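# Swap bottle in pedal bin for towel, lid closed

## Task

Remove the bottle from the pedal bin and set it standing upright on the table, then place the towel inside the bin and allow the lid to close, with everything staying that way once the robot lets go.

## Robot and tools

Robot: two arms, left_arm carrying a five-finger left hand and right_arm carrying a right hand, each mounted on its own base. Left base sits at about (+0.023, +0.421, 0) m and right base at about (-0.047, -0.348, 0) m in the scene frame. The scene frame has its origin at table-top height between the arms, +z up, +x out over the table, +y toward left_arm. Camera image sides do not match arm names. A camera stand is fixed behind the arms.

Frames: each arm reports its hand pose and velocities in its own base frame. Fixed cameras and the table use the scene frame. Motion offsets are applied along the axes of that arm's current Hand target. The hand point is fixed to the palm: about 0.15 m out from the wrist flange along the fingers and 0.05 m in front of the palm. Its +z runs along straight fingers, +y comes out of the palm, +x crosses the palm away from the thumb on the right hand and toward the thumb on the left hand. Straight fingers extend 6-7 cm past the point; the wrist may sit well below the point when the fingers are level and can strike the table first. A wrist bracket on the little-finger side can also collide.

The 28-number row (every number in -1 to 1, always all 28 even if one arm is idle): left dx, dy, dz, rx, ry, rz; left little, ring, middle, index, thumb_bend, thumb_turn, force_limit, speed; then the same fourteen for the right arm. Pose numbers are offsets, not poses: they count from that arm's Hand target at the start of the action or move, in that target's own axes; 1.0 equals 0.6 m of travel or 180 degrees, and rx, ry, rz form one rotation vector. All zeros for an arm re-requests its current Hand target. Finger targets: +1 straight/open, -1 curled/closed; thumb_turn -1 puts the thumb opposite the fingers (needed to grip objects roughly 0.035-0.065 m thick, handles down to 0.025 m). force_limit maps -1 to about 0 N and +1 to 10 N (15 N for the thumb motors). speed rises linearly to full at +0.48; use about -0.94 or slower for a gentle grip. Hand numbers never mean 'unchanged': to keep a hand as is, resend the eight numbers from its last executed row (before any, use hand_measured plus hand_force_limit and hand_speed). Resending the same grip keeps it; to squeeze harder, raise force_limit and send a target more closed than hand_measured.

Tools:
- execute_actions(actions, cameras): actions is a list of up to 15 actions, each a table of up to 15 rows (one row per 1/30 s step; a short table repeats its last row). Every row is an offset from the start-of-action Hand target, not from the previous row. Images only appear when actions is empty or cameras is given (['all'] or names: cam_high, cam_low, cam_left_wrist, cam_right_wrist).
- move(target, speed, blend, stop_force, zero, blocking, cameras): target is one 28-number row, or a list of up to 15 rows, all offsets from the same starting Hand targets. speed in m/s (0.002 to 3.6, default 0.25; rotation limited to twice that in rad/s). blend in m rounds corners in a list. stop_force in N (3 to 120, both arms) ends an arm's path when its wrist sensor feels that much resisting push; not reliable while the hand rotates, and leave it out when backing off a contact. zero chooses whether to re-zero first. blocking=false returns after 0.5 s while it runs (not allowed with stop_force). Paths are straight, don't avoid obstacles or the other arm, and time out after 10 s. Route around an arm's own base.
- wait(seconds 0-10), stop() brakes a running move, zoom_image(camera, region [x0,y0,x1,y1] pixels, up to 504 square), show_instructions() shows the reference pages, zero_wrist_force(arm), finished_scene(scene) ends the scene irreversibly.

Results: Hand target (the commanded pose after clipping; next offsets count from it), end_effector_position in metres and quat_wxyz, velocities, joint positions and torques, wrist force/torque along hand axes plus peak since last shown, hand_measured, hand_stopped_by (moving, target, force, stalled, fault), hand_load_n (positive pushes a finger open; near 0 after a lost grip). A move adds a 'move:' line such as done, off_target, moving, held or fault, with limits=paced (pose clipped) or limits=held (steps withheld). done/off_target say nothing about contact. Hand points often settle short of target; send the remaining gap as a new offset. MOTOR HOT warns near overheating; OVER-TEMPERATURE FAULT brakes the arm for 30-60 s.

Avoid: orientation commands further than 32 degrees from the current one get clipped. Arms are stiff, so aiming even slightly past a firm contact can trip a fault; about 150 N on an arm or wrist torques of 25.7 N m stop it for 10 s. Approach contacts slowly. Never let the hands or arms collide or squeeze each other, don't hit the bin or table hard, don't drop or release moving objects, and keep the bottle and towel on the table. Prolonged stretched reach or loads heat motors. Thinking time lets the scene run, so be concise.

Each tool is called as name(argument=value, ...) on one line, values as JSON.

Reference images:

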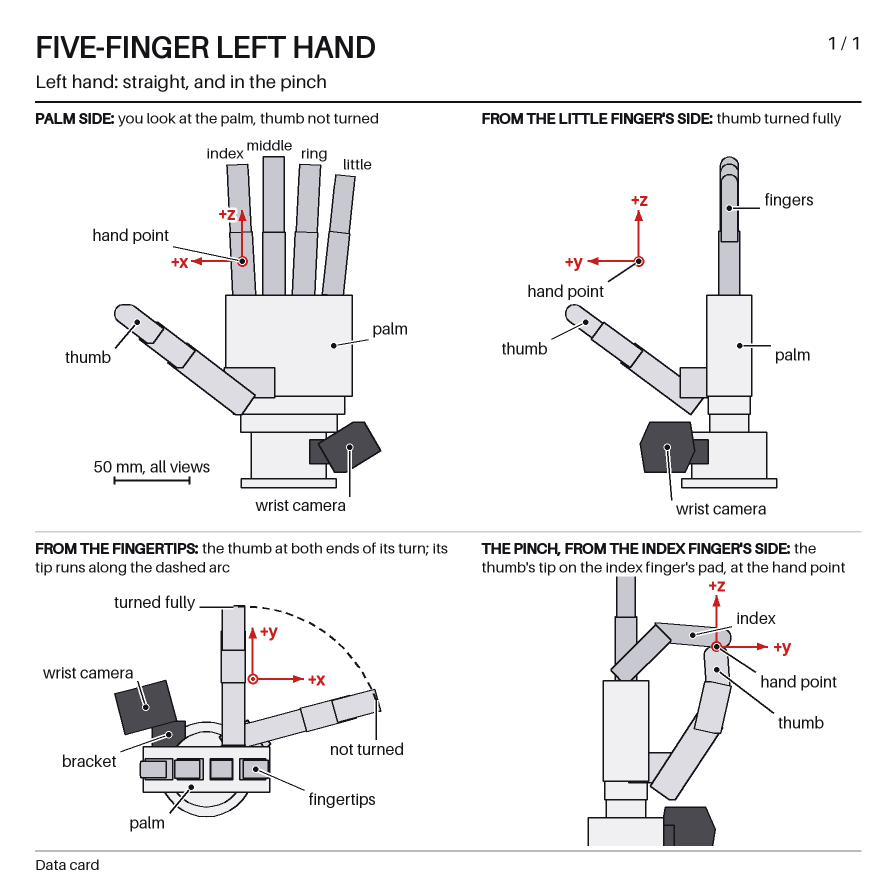

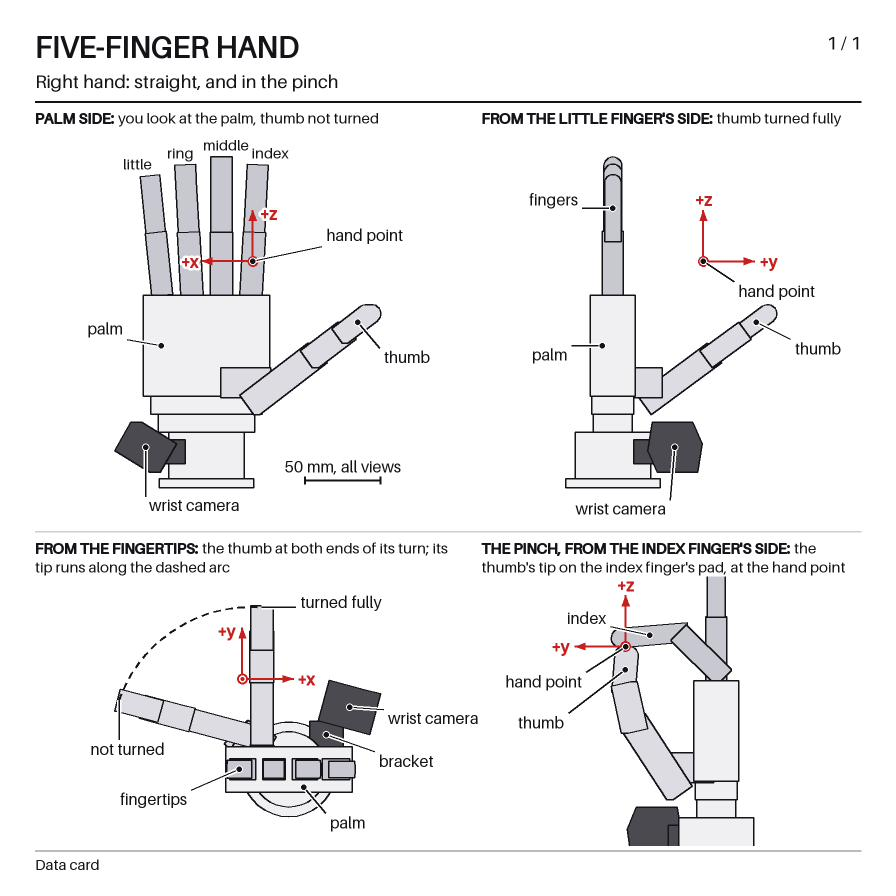

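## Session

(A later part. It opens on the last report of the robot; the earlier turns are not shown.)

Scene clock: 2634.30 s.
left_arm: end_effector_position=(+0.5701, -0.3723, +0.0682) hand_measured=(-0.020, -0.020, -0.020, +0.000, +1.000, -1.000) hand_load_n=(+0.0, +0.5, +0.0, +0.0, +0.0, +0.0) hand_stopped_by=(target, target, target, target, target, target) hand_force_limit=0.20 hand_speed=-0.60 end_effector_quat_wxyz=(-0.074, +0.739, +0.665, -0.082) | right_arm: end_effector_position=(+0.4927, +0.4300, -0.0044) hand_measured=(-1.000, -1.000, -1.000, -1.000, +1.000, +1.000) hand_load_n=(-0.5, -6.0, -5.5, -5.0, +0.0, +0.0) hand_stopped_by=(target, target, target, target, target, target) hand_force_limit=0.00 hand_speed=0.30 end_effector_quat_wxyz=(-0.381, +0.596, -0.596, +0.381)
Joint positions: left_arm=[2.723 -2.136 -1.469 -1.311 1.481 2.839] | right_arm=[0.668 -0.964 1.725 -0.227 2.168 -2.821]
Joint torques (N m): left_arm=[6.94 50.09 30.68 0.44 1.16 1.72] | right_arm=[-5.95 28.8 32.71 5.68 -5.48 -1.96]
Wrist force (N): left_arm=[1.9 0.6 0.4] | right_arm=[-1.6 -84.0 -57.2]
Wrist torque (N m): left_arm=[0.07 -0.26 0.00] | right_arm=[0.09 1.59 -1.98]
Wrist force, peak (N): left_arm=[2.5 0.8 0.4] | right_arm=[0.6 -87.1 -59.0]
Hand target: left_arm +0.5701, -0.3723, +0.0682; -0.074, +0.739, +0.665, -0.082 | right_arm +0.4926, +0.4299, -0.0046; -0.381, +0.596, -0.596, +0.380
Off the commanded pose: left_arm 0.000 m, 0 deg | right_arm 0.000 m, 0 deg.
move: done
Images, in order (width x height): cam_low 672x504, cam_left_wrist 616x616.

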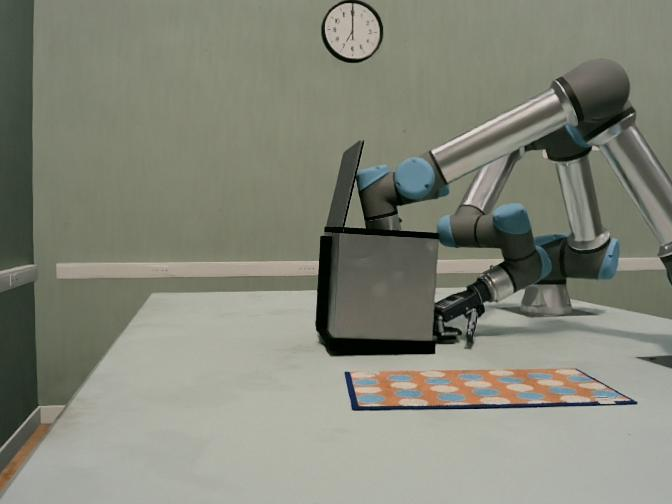

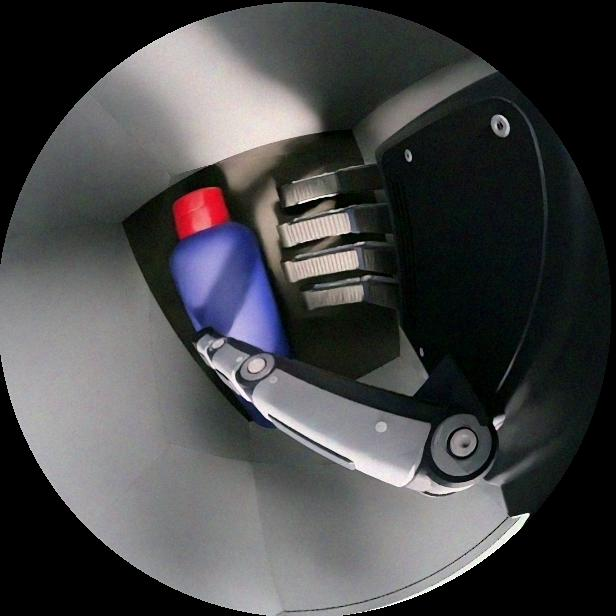

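wait(seconds=0.3, cameras=["cam_left_wrist"])

Scene clock: 2642.00 s.
left_arm: end_effector_position=(+0.5701, -0.3723, +0.0682) hand_measured=(-0.020, -0.020, -0.020, +0.000, +1.000, -1.000) hand_load_n=(+0.0, +0.0, +0.0, +0.0, +0.0, +0.0) hand_stopped_by=(target, target, target, target, target, target) hand_force_limit=0.20 hand_speed=-0.60 end_effector_quat_wxyz=(-0.074, +0.739, +0.665, -0.082) | right_arm: end_effector_position=(+0.4926, +0.4299, -0.0046) hand_measured=(-1.000, -1.000, -1.000, -1.000, +1.000, +1.000) hand_load_n=(-0.5, -5.0, -4.5, -4.0, +0.0, +0.0) hand_stopped_by=(target, target, target, target, target, target) hand_force_limit=0.00 hand_speed=0.30 end_effector_quat_wxyz=(-0.381, +0.596, -0.596, +0.380)
Joint positions: left_arm=[2.723 -2.136 -1.469 -1.311 1.481 2.839] | right_arm=[0.668 -0.964 1.725 -0.227 2.167 -2.821]
Joint torques (N m): left_arm=[5.18 48.84 29.73 3.9 1.19 1.69] | right_arm=[-14.84 28.33 24.68 10.16 -5.54 -2.18]
Wrist force (N): left_arm=[2.3 0.7 0.6] | right_arm=[-1.7 -84.2 -54.4]
Wrist torque (N m): left_arm=[0.08 -0.32 0.02] | right_arm=[0.06 1.53 -2.04]
Wrist force, peak (N): left_arm=[2.5 0.8 0.3] | right_arm=[-1.5 -86.3 -53.0]
Hand target: left_arm +0.5701, -0.3723, +0.0682; -0.074, +0.739, +0.665, -0.082 | right_arm +0.4926, +0.4299, -0.0046; -0.381, +0.596, -0.596, +0.380
Off the commanded pose: left_arm 0.000 m, 0 deg | right_arm 0.000 m, 0 deg.
wait: 0.30 s; at rest from the start
Images, in order (width x height): cam_left_wrist 616x616.

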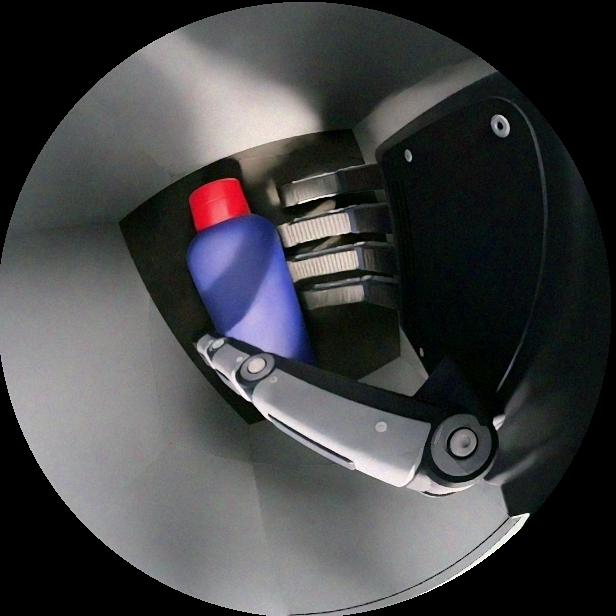

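move(target=[0.0005,0.0045,0.0205,0,0,0,-0.02,-0.02,-0.02,0.0,1,-1,0.2,-0.6,0,0,0,0,0,0,-1,-1,-1,-1,1,1,0,0.3], speed=0.03, stop_force=14, cameras=["cam_left_wrist"])

Scene clock: 2649.43 s.
left_arm: end_effector_position=(+0.5701, -0.3722, +0.0556) hand_measured=(-0.020, -0.020, -0.020, +0.000, +1.000, -1.000) hand_load_n=(+0.0, +0.0, -8.0, -2.5, +0.0, +0.0) hand_stopped_by=(target, target, target, target, target, target) hand_force_limit=0.20 hand_speed=-0.60 end_effector_quat_wxyz=(-0.074, +0.739, +0.665, -0.082) | right_arm: end_effector_position=(+0.4926, +0.4299, -0.0046) hand_measured=(-1.000, -1.000, -1.000, -1.000, +1.000, +1.000) hand_load_n=(+0.5, -4.5, -4.0, -3.5, +0.0, +0.0) hand_stopped_by=(target, target, target, target, target, target) hand_force_limit=0.00 hand_speed=0.30 end_effector_quat_wxyz=(-0.381, +0.596, -0.596, +0.380)
Joint positions: left_arm=[2.723 -2.149 -1.483 -1.284 1.481 2.839] | right_arm=[0.668 -0.964 1.725 -0.227 2.167 -2.821]
Joint torques (N m): left_arm=[-4.61 32.42 3.96 2.26 0.57 -0.37] | right_arm=[8.18 29.06 19.75 10.87 -4.46 -2.23]
Wrist force (N): left_arm=[2.3 2.5 -7.1] | right_arm=[-1.1 -104.6 -44.1]
Wrist torque (N m): left_arm=[0.04 -0.37 -0.04] | right_arm=[-0.42 1.21 -2.41]
Wrist force, peak (N): left_arm=[2.5 2.4 -7.2] | right_arm=[-1.2 -104.7 -44.2]
Hand target: left_arm +0.5701, -0.3723, +0.0556; -0.074, +0.739, +0.665, -0.082 | right_arm +0.4926, +0.4299, -0.0046; -0.381, +0.596, -0.596, +0.380
Off the commanded pose: left_arm 0.000 m, 0 deg | right_arm 0.000 m, 0 deg.
move: done
Images, in order (width x height): cam_left_wrist 616x616.

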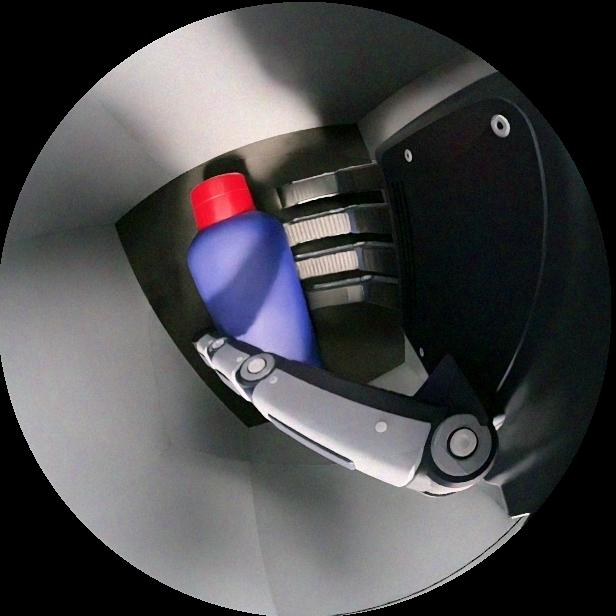

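move(target=[0,-0.001,-0.005,0,0,0,-0.02,-0.02,-0.02,0.0,1,-1,0.2,-0.6,0,0,0,0,0,0,-1,-1,-1,-1,1,1,0,0.3], speed=0.03)

execute_actions(actions=[[[0,0,0,0,0,0,-0.6,-0.6,-0.6,-0.6,-0.2,-1,0.2,-0.85,0,0,0,0,0,0,-1,-1,-1,-1,1,1,0,0.3]],[[0,0,0,0,0,0,-0.6,-0.6,-0.6,-0.6,-0.2,-1,0.2,-0.85,0,0,0,0,0,0,-1,-1,-1,-1,1,1,0,0.3]]], cameras=["cam_left_wrist"])

Scene clock: 2660.87 s.
left_arm: end_effector_position=(+0.5701, -0.3722, +0.0586) hand_measured=(-0.020, -0.020, -0.020, +0.000, +1.000, -1.000) hand_load_n=(+0.0, +0.0, -2.5, +0.0, +0.0, +0.0) hand_stopped_by=(target, target, target, target, target, target) hand_force_limit=0.20 hand_speed=-0.60 end_effector_quat_wxyz=(-0.074, +0.739, +0.664, -0.082) | right_arm: end_effector_position=(+0.4926, +0.4300, -0.0046) hand_measured=(-1.000, -1.000, -1.000, -1.000, +1.000, +1.000) hand_load_n=(+0.0, -4.5, -4.0, -3.5, +0.0, -0.5) hand_stopped_by=(target, target, target, target, target, target) hand_force_limit=0.00 hand_speed=0.30 end_effector_quat_wxyz=(-0.381, +0.596, -0.596, +0.380)
Joint positions: left_arm=[2.723 -2.146 -1.479 -1.29 1.481 2.839] | right_arm=[0.668 -0.964 1.725 -0.227 2.167 -2.821]
Joint torques (N m): left_arm=[7.59 49.22 30.17 0.16 -0.01 1.7] | right_arm=[3.58 27.72 28.26 10.95 -3.83 -2.36]
Wrist force (N): left_arm=[1.7 -0.5 -1.7] | right_arm=[-0.5 -93.4 -49.4]
Wrist torque (N m): left_arm=[0.03 -0.32 0.02] | right_arm=[-0.13 1.37 -2.19]
Wrist force, peak (N): left_arm=[2.0 4.3 -6.8] | right_arm=[-0.6 -104.9 -43.7]
Hand target: left_arm +0.5702, -0.3722, +0.0587; -0.074, +0.739, +0.665, -0.082 | right_arm +0.4926, +0.4299, -0.0046; -0.381, +0.596, -0.596, +0.380
Off the commanded pose: left_arm 0.000 m, 0 deg | right_arm 0.000 m, 0 deg.
move: done

Scene clock: 2662.53 s.
left_arm: end_effector_position=(+0.5702, -0.3722, +0.0587) hand_measured=(-0.600, -0.128, -0.086, -0.150, +0.972, -1.000) hand_load_n=(+0.0, +4.5, +2.0, +9.5, +16.0, +4.0) hand_stopped_by=(target, force, force, force, force, target) hand_force_limit=0.20 hand_speed=-0.85 end_effector_quat_wxyz=(-0.074, +0.739, +0.665, -0.082) | right_arm: end_effector_position=(+0.4926, +0.4299, -0.0046) hand_measured=(-1.000, -1.000, -1.000, -1.000, +1.000, +1.000) hand_load_n=(-0.5, -5.0, -4.5, -4.0, +0.0, -0.5) hand_stopped_by=(target, target, target, target, target, target) hand_force_limit=0.00 hand_speed=0.30 end_effector_quat_wxyz=(-0.381, +0.596, -0.596, +0.380)
Joint positions: left_arm=[2.723 -2.146 -1.479 -1.29 1.481 2.839] | right_arm=[0.668 -0.964 1.725 -0.227 2.167 -2.821]
Joint torques (N m): left_arm=[6.57 42.05 21.67 1.69 1.1 1.11] | right_arm=[-14.9 28.7 28.61 5.99 -3.81 -2.26]
Wrist force (N): left_arm=[2.1 0.8 0.3] | right_arm=[-1.7 -83.8 -54.2]
Wrist torque (N m): left_arm=[0.10 -0.30 -0.01] | right_arm=[0.04 1.55 -2.03]
Wrist force, peak (N): left_arm=[2.0 0.8 -3.0] | right_arm=[-0.4 -93.3 -49.6]
Hand target: left_arm +0.5702, -0.3722, +0.0587; -0.074, +0.739, +0.665, -0.082 | right_arm +0.4926, +0.4299, -0.0046; -0.381, +0.596, -0.596, +0.380
Off the commanded pose: left_arm 0.000 m, 0 deg | right_arm 0.000 m, 0 deg.
Step readings (end_effector_position of left_arm | right_arm):
0: (+0.5701, -0.3722, +0.0586) | (+0.4926, +0.4300, -0.0046)
1: (+0.5701, -0.3722, +0.0586) | (+0.4926, +0.4300, -0.0046)
2: (+0.5701, -0.3722, +0.0586) | (+0.4926, +0.4300, -0.0046)
4: (+0.5701, -0.3722, +0.0586) | (+0.4926, +0.4300, -0.0046)
8: (+0.5702, -0.3722, +0.0587) | (+0.4926, +0.4299, -0.0046)
15: (+0.5702, -0.3722, +0.0587) | (+0.4926, +0.4299, -0.0046)
16: (+0.5702, -0.3722, +0.0587) | (+0.4926, +0.4299, -0.0046)
17: (+0.5702, -0.3722, +0.0587) | (+0.4926, +0.4299, -0.0046)
19: (+0.5702, -0.3722, +0.0587) | (+0.4926, +0.4299, -0.0046)
23: (+0.5702, -0.3722, +0.0587) | (+0.4926, +0.4299, -0.0046)
30: (+0.5702, -0.3722, +0.0587) | (+0.4926, +0.4299, -0.0046)
Images, in order (width x height): cam_left_wrist 616x616.

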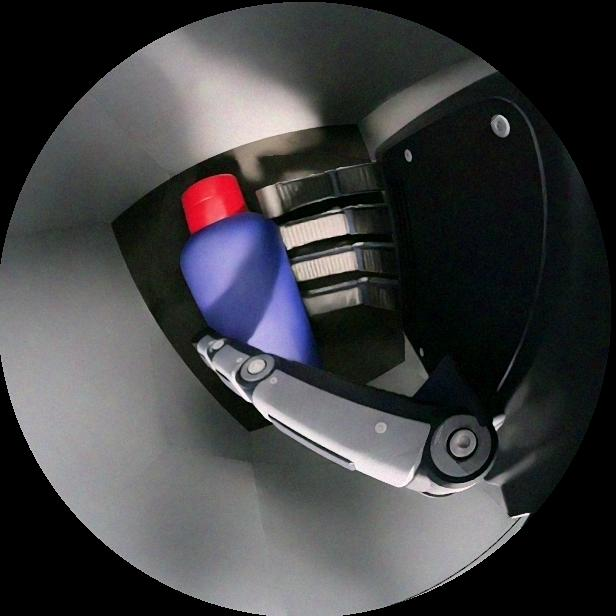

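move(target=[0,0,0,0,0,0,-0.6,-0.6,-0.6,-0.6,-0.2,-1,0.2,-0.85,0,-0.01,-0.0047,0,0,0,-1,-1,-1,-1,1,1,0,0.3], speed=0.02)

move(target=[-0.0008,-0.0073,-0.0325,0,0,0,-0.6,-0.6,-0.6,-0.6,-0.2,-1,0.2,-0.85,0,0,0,0,0,0,-1,-1,-1,-1,1,1,0,0.3], speed=0.03, cameras=["cam_left_wrist"])

Scene clock: 2698.53 s.
left_arm: end_effector_position=(+0.5702, -0.3722, +0.0587) hand_measured=(-0.600, -0.128, -0.086, -0.150, +0.972, -1.000) hand_load_n=(+0.0, +4.5, +2.0, +9.5, +16.0, +4.0) hand_stopped_by=(target, force, force, force, force, target) hand_force_limit=0.20 hand_speed=-0.85 end_effector_quat_wxyz=(-0.074, +0.739, +0.665, -0.082) | right_arm: end_effector_position=(+0.4925, +0.4299, +0.0018) hand_measured=(-1.000, -1.000, -1.000, -1.000, +1.000, +1.000) hand_load_n=(-0.5, -3.5, -3.5, -4.0, +0.0, +0.0) hand_stopped_by=(target, target, target, target, target, target) hand_force_limit=0.00 hand_speed=0.30 end_effector_quat_wxyz=(-0.380, +0.596, -0.596, +0.380)
Joint positions: left_arm=[2.723 -2.146 -1.479 -1.29 1.481 2.839] | right_arm=[0.668 -0.975 1.722 -0.213 2.167 -2.821]
Joint torques (N m): left_arm=[6.44 38.13 13.82 3.76 1.16 0.13] | right_arm=[9.44 -34.71 -18.35 4.78 -1.36 -1.78]
Wrist force (N): left_arm=[2.1 0.7 0.8] | right_arm=[0.7 -25.0 -0.8]
Wrist torque (N m): left_arm=[0.08 -0.27 -0.01] | right_arm=[-1.57 0.10 -0.38]
Wrist force, peak (N): left_arm=[2.4 0.8 0.8] | right_arm=[-1.6 -84.1 -54.7]
Hand target: left_arm +0.5702, -0.3722, +0.0587; -0.074, +0.739, +0.665, -0.082 | right_arm +0.4926, +0.4299, +0.0020; -0.381, +0.596, -0.596, +0.380
Off the commanded pose: left_arm 0.000 m, 0 deg | right_arm 0.000 m, 0 deg.
move: done

Scene clock: 2699.57 s.
left_arm: end_effector_position=(+0.5702, -0.3722, +0.0786) hand_measured=(-0.600, -0.128, -0.086, -0.150, +0.972, -1.000) hand_load_n=(+0.5, +4.5, +2.0, +9.5, +16.0, +4.0) hand_stopped_by=(target, force, force, force, force, target) hand_force_limit=0.20 hand_speed=-0.85 end_effector_quat_wxyz=(-0.074, +0.739, +0.665, -0.082) | right_arm: end_effector_position=(+0.4926, +0.4299, +0.0020) hand_measured=(-1.000, -1.000, -1.000, -1.000, +1.000, +1.000) hand_load_n=(+0.0, -3.5, -3.0, -3.5, +0.0, +0.0) hand_stopped_by=(target, target, target, target, target, target) hand_force_limit=0.00 hand_speed=0.30 end_effector_quat_wxyz=(-0.381, +0.596, -0.596, +0.380)
Joint positions: left_arm=[2.723 -2.125 -1.457 -1.333 1.481 2.839] | right_arm=[0.668 -0.975 1.722 -0.213 2.167 -2.821]
Joint torques (N m): left_arm=[2.89 50.63 30.64 0.22 1.03 -0.82] | right_arm=[8.84 -37.53 -20.11 1.47 1.45 0.28]
Wrist force (N): left_arm=[2.3 1.1 0.6] | right_arm=[1.1 -20.7 -2.7]
Wrist torque (N m): left_arm=[0.14 -0.31 -0.01] | right_arm=[-1.42 0.16 -0.27]
Wrist force, peak (N): left_arm=[2.4 1.1 0.8] | right_arm=[0.4 -23.8 -2.1]
Hand target: left_arm +0.5702, -0.3722, +0.0787; -0.074, +0.739, +0.665, -0.082 | right_arm +0.4926, +0.4299, +0.0020; -0.381, +0.596, -0.596, +0.380
Off the commanded pose: left_arm 0.000 m, 0 deg | right_arm 0.000 m, 0 deg.
move: done
Images, in order (width x height): cam_left_wrist 616x616.

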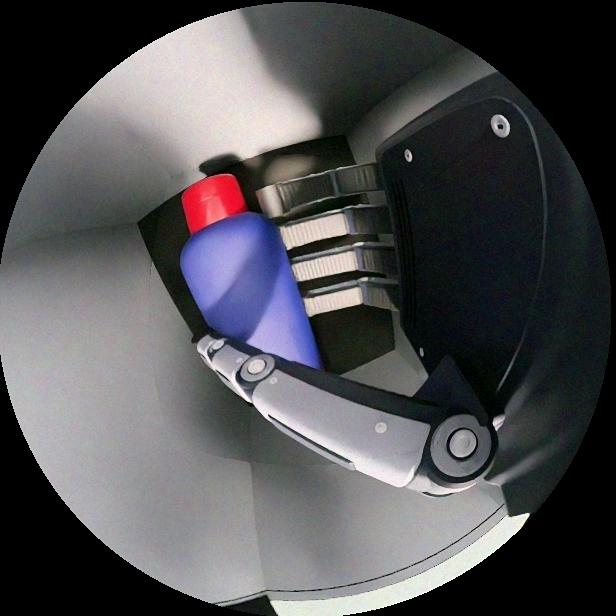

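move(target=[-0.0038,-0.0363,-0.1627,0,0,0,-0.6,-0.6,-0.6,-0.6,-0.2,-1,0.2,-0.85,0,0,0,0,0,0,-1,-1,-1,-1,1,1,0,0.3], speed=0.06, stop_force=15, cameras=["cam_left_wrist","cam_low"])

Scene clock: 2726.07 s.
left_arm: end_effector_position=(+0.5703, -0.3721, +0.1787) hand_measured=(-0.600, -0.128, -0.086, -0.150, +0.972, -1.000) hand_load_n=(+0.0, +4.5, +2.0, +9.5, +16.0, +4.0) hand_stopped_by=(target, force, force, force, force, target) hand_force_limit=0.20 hand_speed=-0.85 end_effector_quat_wxyz=(-0.074, +0.739, +0.665, -0.082) | right_arm: end_effector_position=(+0.4926, +0.4299, +0.0020) hand_measured=(-1.000, -1.000, -1.000, -1.000, +1.000, +1.000) hand_load_n=(+0.0, -3.0, -3.0, -3.5, +0.0, +0.0) hand_stopped_by=(target, target, target, target, target, target) hand_force_limit=0.00 hand_speed=0.30 end_effector_quat_wxyz=(-0.381, +0.596, -0.596, +0.380)
Joint positions: left_arm=[2.724 -2.048 -1.308 -1.56 1.481 2.839] | right_arm=[0.668 -0.975 1.722 -0.213 2.167 -2.821]
Joint torques (N m): left_arm=[6.57 49.16 33.2 0.41 1.25 1.62] | right_arm=[10.67 -37.34 -19.91 0.11 1.33 1.55]
Wrist force (N): left_arm=[2.3 0.7 0.8] | right_arm=[1.3 -20.5 -2.9]
Wrist torque (N m): left_arm=[0.09 -0.32 -0.01] | right_arm=[-1.39 0.13 -0.25]
Wrist force, peak (N): left_arm=[2.5 1.1 0.8] | right_arm=[1.3 -20.8 -2.8]
Hand target: left_arm +0.5703, -0.3721, +0.1787; -0.074, +0.739, +0.665, -0.082 | right_arm +0.4926, +0.4299, +0.0020; -0.381, +0.596, -0.596, +0.380
Off the commanded pose: left_arm 0.000 m, 0 deg | right_arm 0.000 m, 0 deg.
move: done
Images, in order (width x height): cam_low 672x504, cam_left_wrist 616x616.

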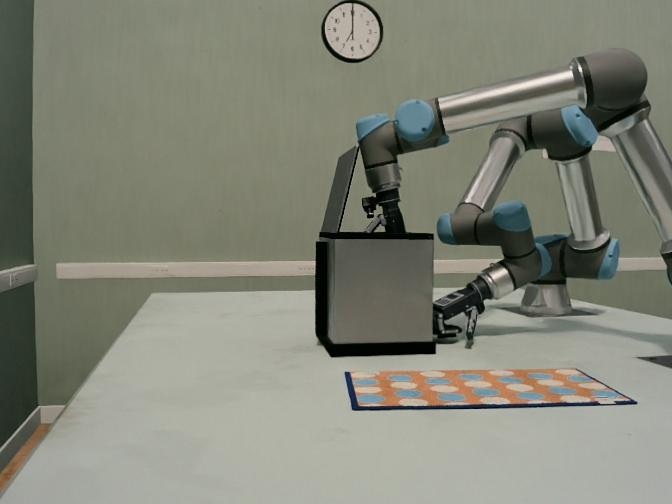

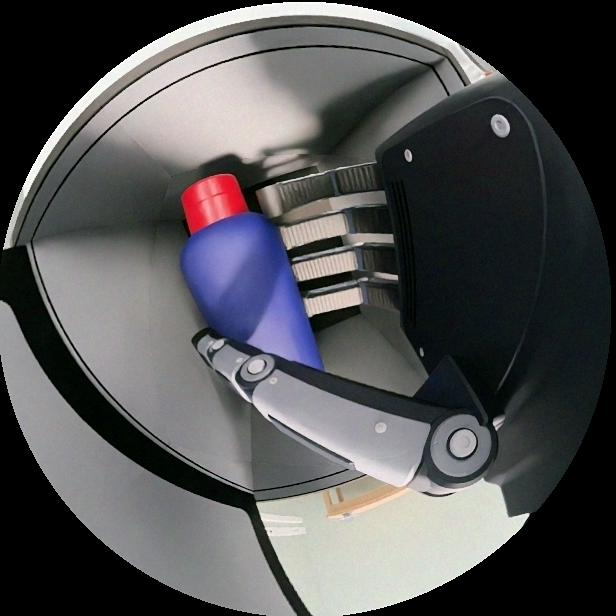

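move(target=[[-0.0058,-0.0558,-0.1583,0,0,0,-0.6,-0.6,-0.6,-0.6,-0.2,-1,0.2,-0.85,0,0,0,0,0,0,-1,-1,-1,-1,1,1,0,0.3],[-0.0095,-0.0905,-0.253,0,0,0,-0.6,-0.6,-0.6,-0.6,-0.2,-1,0.2,-0.85,0,0,0,0,0,0,-1,-1,-1,-1,1,1,0,0.3]], speed=0.07, stop_force=15, cameras=["cam_left_wrist","cam_low"])

Scene clock: 2742.27 s.
left_arm: end_effector_position=(+0.5504, -0.3720, +0.3388) hand_measured=(-0.600, -0.128, -0.086, -0.150, +0.972, -1.000) hand_load_n=(+0.0, +4.5, +2.0, +9.5, +16.0, +4.0) hand_stopped_by=(target, force, force, force, force, target) hand_force_limit=0.20 hand_speed=-0.85 end_effector_quat_wxyz=(-0.074, +0.739, +0.665, -0.082) | right_arm: end_effector_position=(+0.4926, +0.4299, +0.0020) hand_measured=(-1.000, -1.000, -1.000, -1.000, +1.000, +1.000) hand_load_n=(+0.0, -3.5, -3.0, -3.5, +0.0, -0.5) hand_stopped_by=(target, target, target, target, target, target) hand_force_limit=0.00 hand_speed=0.30 end_effector_quat_wxyz=(-0.381, +0.596, -0.596, +0.380)
Joint positions: left_arm=[2.712 -1.996 -0.973 -1.945 1.479 2.827] | right_arm=[0.668 -0.975 1.722 -0.213 2.167 -2.821]
Joint torques (N m): left_arm=[-8.95 34.32 33.07 0.53 -2.37 -1.31] | right_arm=[10.13 -37.23 -20.14 0.07 1.33 1.56]
Wrist force (N): left_arm=[2.1 0.6 0.7] | right_arm=[1.1 -20.6 -2.5]
Wrist torque (N m): left_arm=[0.07 -0.28 0.05] | right_arm=[-1.43 0.15 -0.26]
Wrist force, peak (N): left_arm=[2.4 1.1 1.0] | right_arm=[1.3 -20.8 -2.6]
Hand target: left_arm +0.5504, -0.3720, +0.3388; -0.074, +0.739, +0.665, -0.082 | right_arm +0.4926, +0.4299, +0.0020; -0.381, +0.596, -0.596, +0.380
Off the commanded pose: left_arm 0.000 m, 0 deg | right_arm 0.000 m, 0 deg.
move: done
Images, in order (width x height): cam_low 672x504, cam_left_wrist 616x616.

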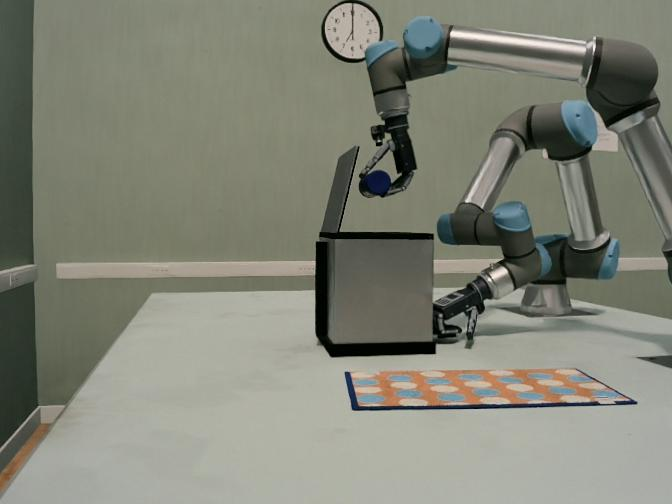

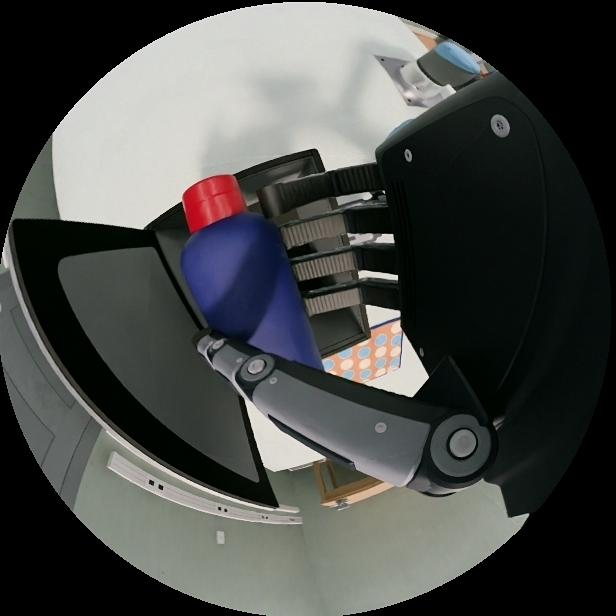

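move(target=[[0.3397,-0.2938,0.0235,0,0,0,-0.6,-0.6,-0.6,-0.6,-0.2,-1,0.2,-0.85,0,0,0,0,0,0,-1,-1,-1,-1,1,1,0,0.3],[0.3352,-0.337,0.1342,0.0506,-0.468,0.1554,-0.6,-0.6,-0.6,-0.6,-0.2,-1,0.2,-0.85,0,0,0,0,0,0,-1,-1,-1,-1,1,1,0,0.3]], speed=[0.12,0.14], cameras=["cam_left_wrist","cam_low","cam_high"])

Scene clock: 2917.97 s.
left_arm: end_effector_position=(+0.3573, -0.1506, +0.2997) hand_measured=(-0.600, -0.128, -0.086, -0.150, +0.972, -1.000) hand_load_n=(+0.0, +4.5, +2.0, +9.0, +16.5, +4.0) hand_stopped_by=(target, force, force, force, force, target) hand_force_limit=0.20 hand_speed=-0.85 end_effector_quat_wxyz=(+0.353, +0.612, +0.353, -0.613) | right_arm: end_effector_position=(+0.4926, +0.4299, +0.0020) hand_measured=(-1.000, -1.000, -1.000, -1.000, +1.000, +1.000) hand_load_n=(+0.0, -3.0, -3.0, -3.5, +0.0, +0.0) hand_stopped_by=(target, target, target, target, target, target) hand_force_limit=0.00 hand_speed=0.30 end_effector_quat_wxyz=(-0.381, +0.596, -0.596, +0.380)
Joint positions: left_arm=[3.668 -1.711 -1.832 -2.741 1.051 4.712] | right_arm=[0.668 -0.975 1.722 -0.213 2.167 -2.821]
Joint torques (N m): left_arm=[5.69 17.6 6.57 -3.2 1.91 1.81] | right_arm=[9.85 -37.19 -18.24 0.21 1.3 1.53]
Wrist force (N): left_arm=[2.0 0.0 0.1] | right_arm=[1.1 -20.5 -2.6]
Wrist torque (N m): left_arm=[0.03 -0.37 -0.03] | right_arm=[-1.41 0.15 -0.26]
Wrist force, peak (N): left_arm=[3.0 0.1 0.6] | right_arm=[1.2 -20.8 -2.9]
Hand target: left_arm +0.3573, -0.1506, +0.2997; +0.353, +0.612, +0.353, -0.613 | right_arm +0.4926, +0.4299, +0.0020; -0.381, +0.596, -0.596, +0.380
Off the commanded pose: left_arm 0.000 m, 0 deg | right_arm 0.000 m, 0 deg.
move: done
Images, in order (width x height): cam_high 672x504, cam_low 672x504, cam_left_wrist 616x616.

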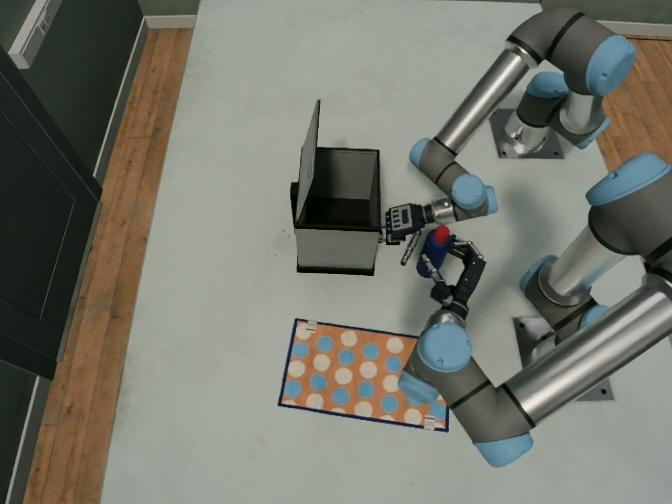

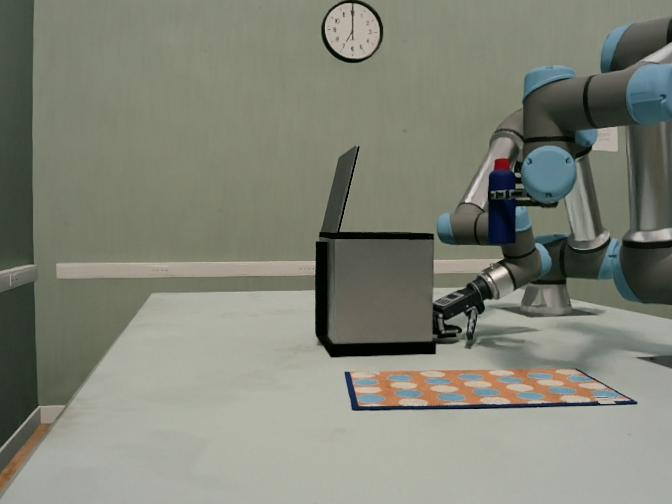

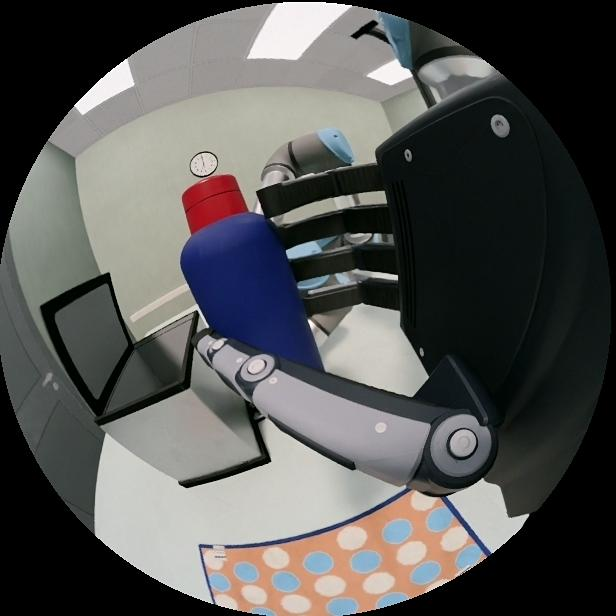

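move(target=[0.3333,0,0,0,0,0,-0.6,-0.6,-0.6,-0.6,-0.2,-1,0.2,-0.85,0,0,0,0,0,0,-1,-1,-1,-1,1,1,0,0.3], speed=0.1, stop_force=20, cameras=["cam_low"])

move(target=[0.05,0,0,0,0,0,-0.6,-0.6,-0.6,-0.6,-0.2,-1,0.2,-0.85,0,0,0,0,0,0,-1,-1,-1,-1,1,1,0,0.3], speed=0.015, stop_force=5, cameras=["cam_low","cam_left_wrist","cam_high"])

Scene clock: 2937.83 s.
left_arm: end_effector_position=(+0.3573, -0.1506, +0.0997) hand_measured=(-0.600, -0.128, -0.086, -0.150, +0.972, -1.000) hand_load_n=(+0.0, +4.5, +2.0, +9.0, +16.0, +4.5) hand_stopped_by=(target, force, force, force, force, target) hand_force_limit=0.20 hand_speed=-0.85 end_effector_quat_wxyz=(+0.353, +0.612, +0.353, -0.613) | right_arm: end_effector_position=(+0.4926, +0.4299, +0.0020) hand_measured=(-1.000, -1.000, -1.000, -1.000, +1.000, +1.000) hand_load_n=(+0.0, -3.0, -3.5, -3.5, +0.0, +0.0) hand_stopped_by=(target, target, target, target, target, target) hand_force_limit=0.00 hand_speed=0.30 end_effector_quat_wxyz=(-0.381, +0.596, -0.596, +0.380)
Joint positions: left_arm=[3.668 -2.024 -2.048 -2.212 1.051 4.712] | right_arm=[0.668 -0.975 1.722 -0.213 2.167 -2.821]
Joint torques (N m): left_arm=[-5.56 24.7 -0.43 0.34 -1.16 1.69] | right_arm=[10.07 -37.28 -18.22 0.34 1.27 1.53]
Wrist force (N): left_arm=[1.9 -0.2 0.4] | right_arm=[1.1 -20.5 -2.7]
Wrist torque (N m): left_arm=[0.01 -0.34 -0.03] | right_arm=[-1.40 0.16 -0.26]
Wrist force, peak (N): left_arm=[2.4 -0.3 0.5] | right_arm=[1.0 -20.7 -2.7]
Hand target: left_arm +0.3573, -0.1506, +0.0997; +0.353, +0.612, +0.353, -0.613 | right_arm +0.4926, +0.4299, +0.0020; -0.381, +0.596, -0.596, +0.380
Off the commanded pose: left_arm 0.000 m, 0 deg | right_arm 0.000 m, 0 deg.
move: done
Images, in order (width x height): cam_low 672x504.

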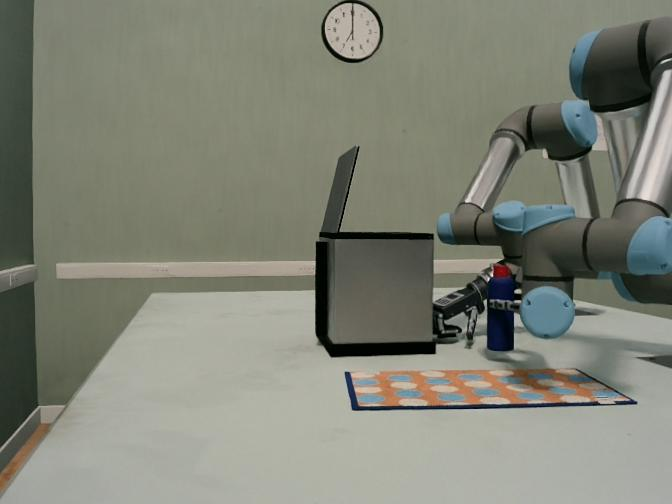

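Scene clock: 2940.47 s.
left_arm: end_effector_position=(+0.3572, -0.1506, +0.0779) hand_measured=(-0.600, -0.128, -0.086, -0.150, +0.972, -1.000) hand_load_n=(+0.0, +3.5, +2.0, +10.0, +16.0, +3.0) hand_stopped_by=(target, force, force, force, force, target) hand_force_limit=0.20 hand_speed=-0.85 end_effector_quat_wxyz=(+0.353, +0.612, +0.353, -0.613) | right_arm: end_effector_position=(+0.4926, +0.4299, +0.0020) hand_measured=(-1.000, -1.000, -1.000, -1.000, +1.000, +1.000) hand_load_n=(+0.0, -3.0, -3.0, -3.5, +0.0, -0.5) hand_stopped_by=(target, target, target, target, target, target) hand_force_limit=0.00 hand_speed=0.30 end_effector_quat_wxyz=(-0.381, +0.596, -0.596, +0.380)
Joint positions: left_arm=[3.668 -2.071 -2.056 -2.156 1.051 4.712] | right_arm=[0.668 -0.975 1.722 -0.213 2.167 -2.821]
Joint torques (N m): left_arm=[-5.82 38.24 20.44 -3.29 -0.47 -0.68] | right_arm=[9.92 -37.48 -19.32 0.13 1.28 1.57]
Wrist force (N): left_arm=[1.8 0.0 0.2] | right_arm=[1.1 -20.6 -2.7]
Wrist torque (N m): left_arm=[0.03 -0.33 -0.02] | right_arm=[-1.41 0.16 -0.26]
Wrist force, peak (N): left_arm=[-5.0 -0.9 -0.4] | right_arm=[1.4 -20.7 -2.9]
Hand target: left_arm +0.3572, -0.1506, +0.0779; +0.353, +0.612, +0.353, -0.613 (not the last commanded pose) | right_arm +0.4926, +0.4299, +0.0020; -0.381, +0.596, -0.596, +0.380
Off the commanded pose: left_arm 0.008 m, 0 deg | right_arm 0.000 m, 0 deg.
move: contact (left_arm)
Images, in order (width x height): cam_high 672x504, cam_low 672x504, cam_left_wrist 616x616.

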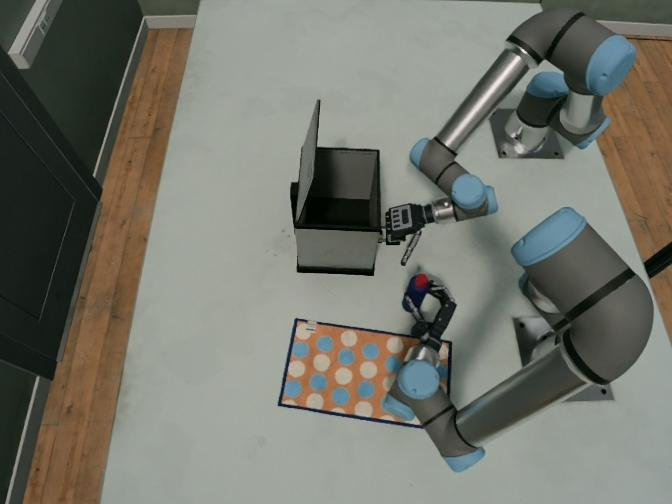

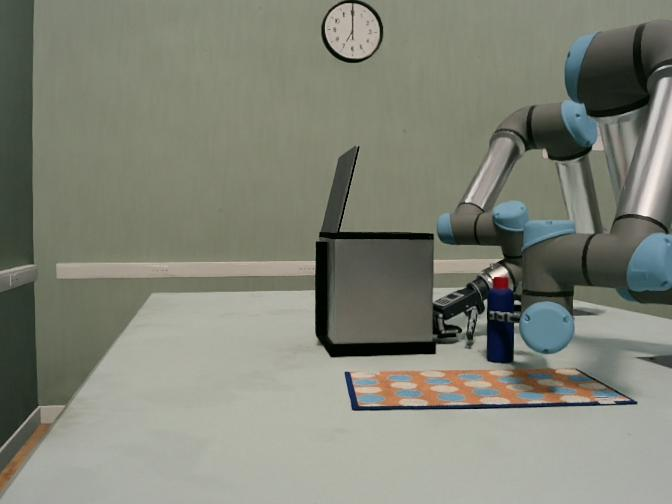

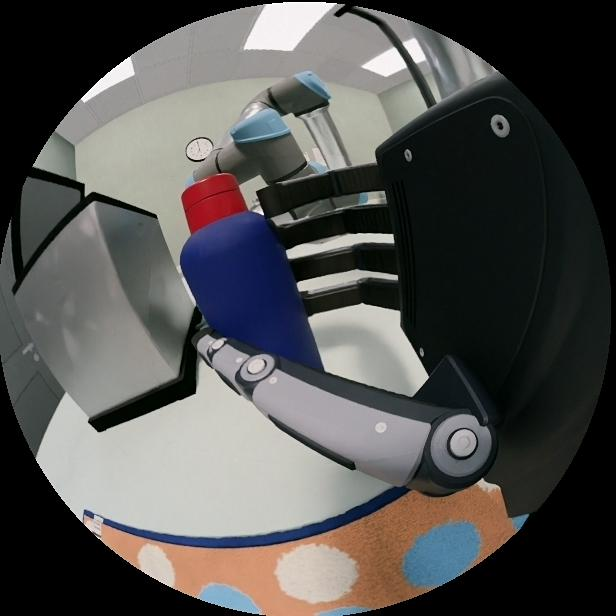

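move(target=[0.0083,0,0,0,0,0,-0.6,-0.6,-0.6,-0.6,-0.2,-1,0.2,-0.85,0,0,0,0,0,0,-1,-1,-1,-1,1,1,0,0.3], speed=0.01, stop_force=4, cameras=[])

Scene clock: 2948.57 s.
left_arm: end_effector_position=(+0.3573, -0.1506, +0.0776) hand_measured=(-0.600, -0.128, -0.086, -0.150, +0.972, -1.000) hand_load_n=(+0.0, +3.5, +2.0, +10.0, +16.0, +1.5) hand_stopped_by=(target, force, force, force, force, target) hand_force_limit=0.20 hand_speed=-0.85 end_effector_quat_wxyz=(+0.353, +0.612, +0.353, -0.613) | right_arm: end_effector_position=(+0.4926, +0.4299, +0.0020) hand_measured=(-1.000, -1.000, -1.000, -1.000, +1.000, +1.000) hand_load_n=(+0.0, -3.5, -3.0, -3.5, +0.0, +0.0) hand_stopped_by=(target, target, target, target, target, target) hand_force_limit=0.00 hand_speed=0.30 end_effector_quat_wxyz=(-0.381, +0.596, -0.596, +0.380)
Joint positions: left_arm=[3.668 -2.072 -2.056 -2.155 1.051 4.712] | right_arm=[0.668 -0.975 1.722 -0.213 2.167 -2.821]
Joint torques (N m): left_arm=[-4.85 37.57 10.56 -2.68 -0.5 -1.28] | right_arm=[10.2 -37.75 -17.77 0.25 1.19 1.5]
Wrist force (N): left_arm=[-1.1 -0.4 0.2] | right_arm=[1.1 -20.5 -2.6]
Wrist torque (N m): left_arm=[-0.02 -0.30 0.05] | right_arm=[-1.41 0.15 -0.26]
Wrist force, peak (N): left_arm=[-5.9 -1.6 0.3] | right_arm=[1.4 -20.8 -2.6]
Hand target: left_arm +0.3573, -0.1506, +0.0776; +0.353, +0.612, +0.353, -0.613 (not the last commanded pose) | right_arm +0.4926, +0.4299, +0.0020; -0.381, +0.596, -0.596, +0.380
Off the commanded pose: left_arm 0.005 m, 0 deg | right_arm 0.000 m, 0 deg.
move: contact (left_arm)
No camera images: "cameras" was empty.

move(target=[[0,0,0,0,0,0,0.1,0.1,0.1,0.1,1,-1,0.2,-0.75,0,0,0,0,0,0,-1,-1,-1,-1,1,1,0,0.3],[0,0,0,0,0,0,1,1,1,1,1,-1,0.2,-0.5,0,0,0,0,0,0,-1,-1,-1,-1,1,1,0,0.3]], speed=0.03, cameras=["cam_left_wrist","cam_low"])

Scene clock: 2965.33 s.
left_arm: end_effector_position=(+0.3573, -0.1506, +0.0776) hand_measured=(+1.000, +1.000, +1.000, +1.000, +1.000, -1.000) hand_load_n=(+0.0, -0.5, +0.0, +0.0, +0.0, +0.5) hand_stopped_by=(target, target, target, target, target, target) hand_force_limit=0.20 hand_speed=-0.50 end_effector_quat_wxyz=(+0.353, +0.612, +0.353, -0.613) | right_arm: end_effector_position=(+0.4926, +0.4299, +0.0020) hand_measured=(-1.000, -1.000, -1.000, -1.000, +1.000, +1.000) hand_load_n=(+0.0, -3.0, -3.5, -3.5, +0.0, +0.0) hand_stopped_by=(target, target, target, target, target, target) hand_force_limit=0.00 hand_speed=0.30 end_effector_quat_wxyz=(-0.381, +0.596, -0.596, +0.380)
Joint positions: left_arm=[3.668 -2.072 -2.056 -2.155 1.051 4.712] | right_arm=[0.668 -0.975 1.722 -0.213 2.167 -2.821]
Joint torques (N m): left_arm=[-5.62 37.69 17.74 -2.84 -0.49 -1.27] | right_arm=[9.49 -36.96 -18.76 0.43 1.32 1.5]
Wrist force (N): left_arm=[1.4 0.0 0.3] | right_arm=[1.2 -20.4 -2.5]
Wrist torque (N m): left_arm=[0.03 -0.31 0.00] | right_arm=[-1.41 0.12 -0.24]
Wrist force, peak (N): left_arm=[1.7 -0.2 0.3] | right_arm=[1.0 -20.8 -2.7]
Hand target: left_arm +0.3573, -0.1506, +0.0776; +0.353, +0.612, +0.353, -0.613 | right_arm +0.4926, +0.4299, +0.0020; -0.381, +0.596, -0.596, +0.380
Off the commanded pose: left_arm 0.000 m, 0 deg | right_arm 0.000 m, 0 deg.
move: done
Images, in order (width x height): cam_low 672x504, cam_left_wrist 616x616.

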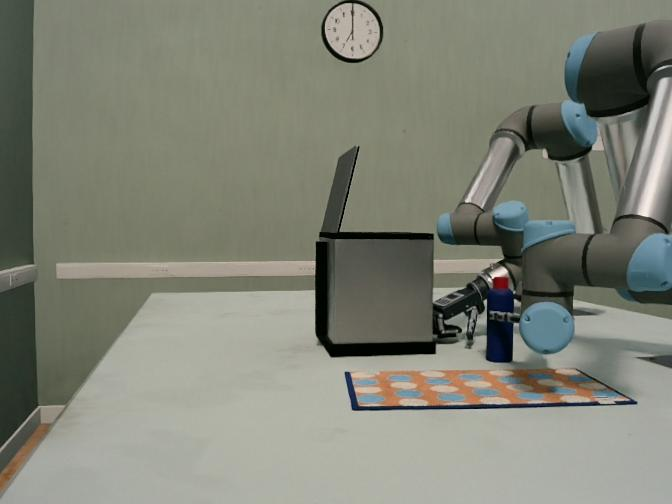

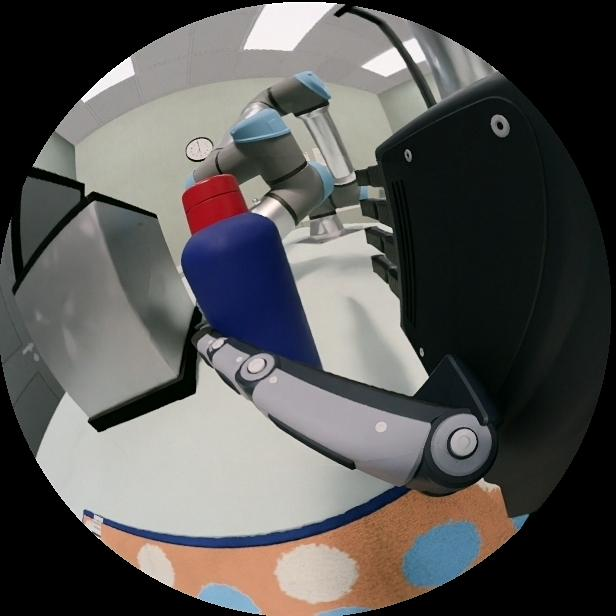

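move(target=[[0,0.01,0,0,0,0,1,1,1,1,1,-1,0.2,-0.5,0,0,0,0,0,0,-1,-1,-1,-1,1,1,0,0.3],[0,0.01,-0.2,0,0,0,1,1,1,1,1,-1,0.2,-0.5,0,0,0,0,0,0,-1,-1,-1,-1,1,1,0,0.3],[-0.4,0.01,-0.2,0,0,0,1,1,1,1,1,-1,0.2,-0.5,0,0,0,0,0,0,-1,-1,-1,-1,1,1,0,0.3]], speed=[0.03,0.08,0.15], cameras=["cam_left_wrist","cam_low","cam_high"])

Scene clock: 2978.93 s.
left_arm: end_effector_position=(+0.4226, -0.0497, +0.3175) hand_measured=(+1.000, +1.000, +1.000, +1.000, +1.000, -1.000) hand_load_n=(+0.0, +0.0, +0.0, +0.0, +0.0, +0.0) hand_stopped_by=(target, target, target, target, target, target) hand_force_limit=0.20 hand_speed=-0.50 end_effector_quat_wxyz=(+0.353, +0.612, +0.353, -0.613) | right_arm: end_effector_position=(+0.4926, +0.4299, +0.0020) hand_measured=(-1.000, -1.000, -1.000, -1.000, +1.000, +1.000) hand_load_n=(+0.0, -3.5, -3.0, -3.5, +0.0, +0.0) hand_stopped_by=(target, target, target, target, target, target) hand_force_limit=0.00 hand_speed=0.30 end_effector_quat_wxyz=(-0.381, +0.596, -0.596, +0.380)
Joint positions: left_arm=[3.772 -1.911 -1.529 -2.844 1.155 4.712] | right_arm=[0.668 -0.975 1.722 -0.213 2.167 -2.821]
Joint torques (N m): left_arm=[-7.9 39.98 28.12 -3.23 1.4 0.4] | right_arm=[9.04 -37.7 -17.35 0.33 1.38 1.51]
Wrist force (N): left_arm=[1.6 0.0 0.0] | right_arm=[1.1 -20.5 -2.8]
Wrist torque (N m): left_arm=[0.05 -0.35 0.04] | right_arm=[-1.40 0.16 -0.26]
Wrist force, peak (N): left_arm=[2.5 -0.4 0.0] | right_arm=[1.1 -20.9 -2.7]
Hand target: left_arm +0.4226, -0.0497, +0.3176; +0.353, +0.612, +0.353, -0.613 | right_arm +0.4926, +0.4299, +0.0020; -0.381, +0.596, -0.596, +0.380
Off the commanded pose: left_arm 0.000 m, 0 deg | right_arm 0.000 m, 0 deg.
move: done
Images, in order (width x height): cam_high 672x504, cam_low 672x504, cam_left_wrist 616x616.

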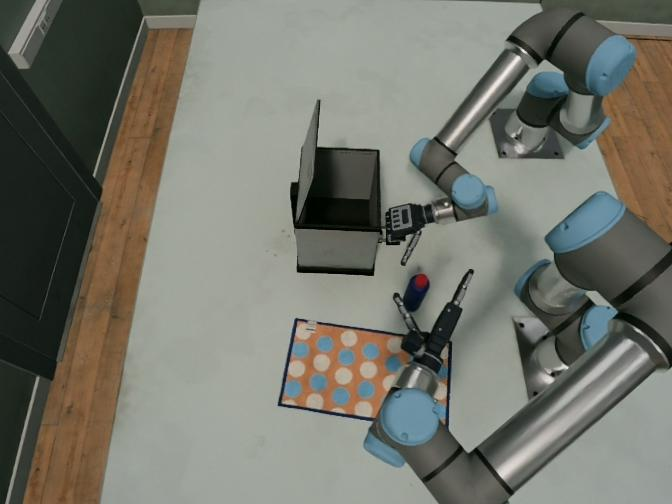

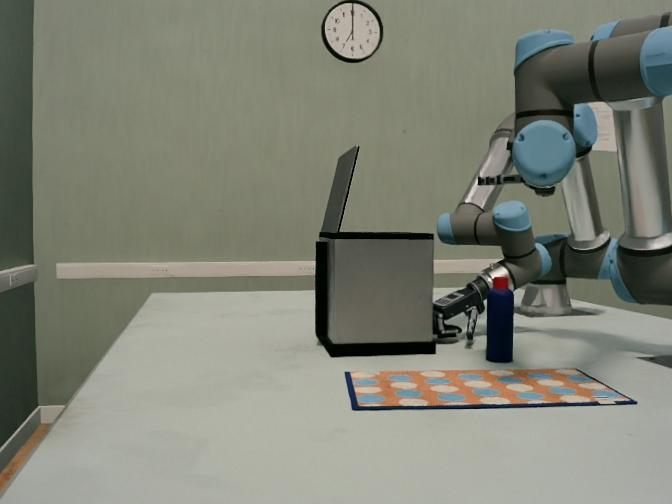

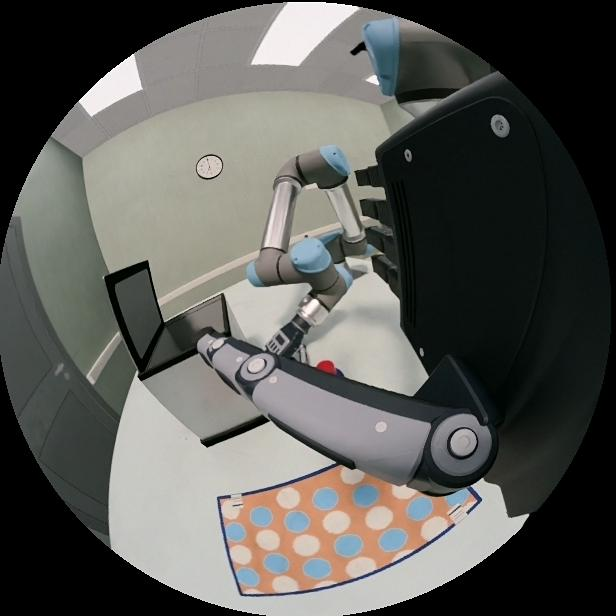

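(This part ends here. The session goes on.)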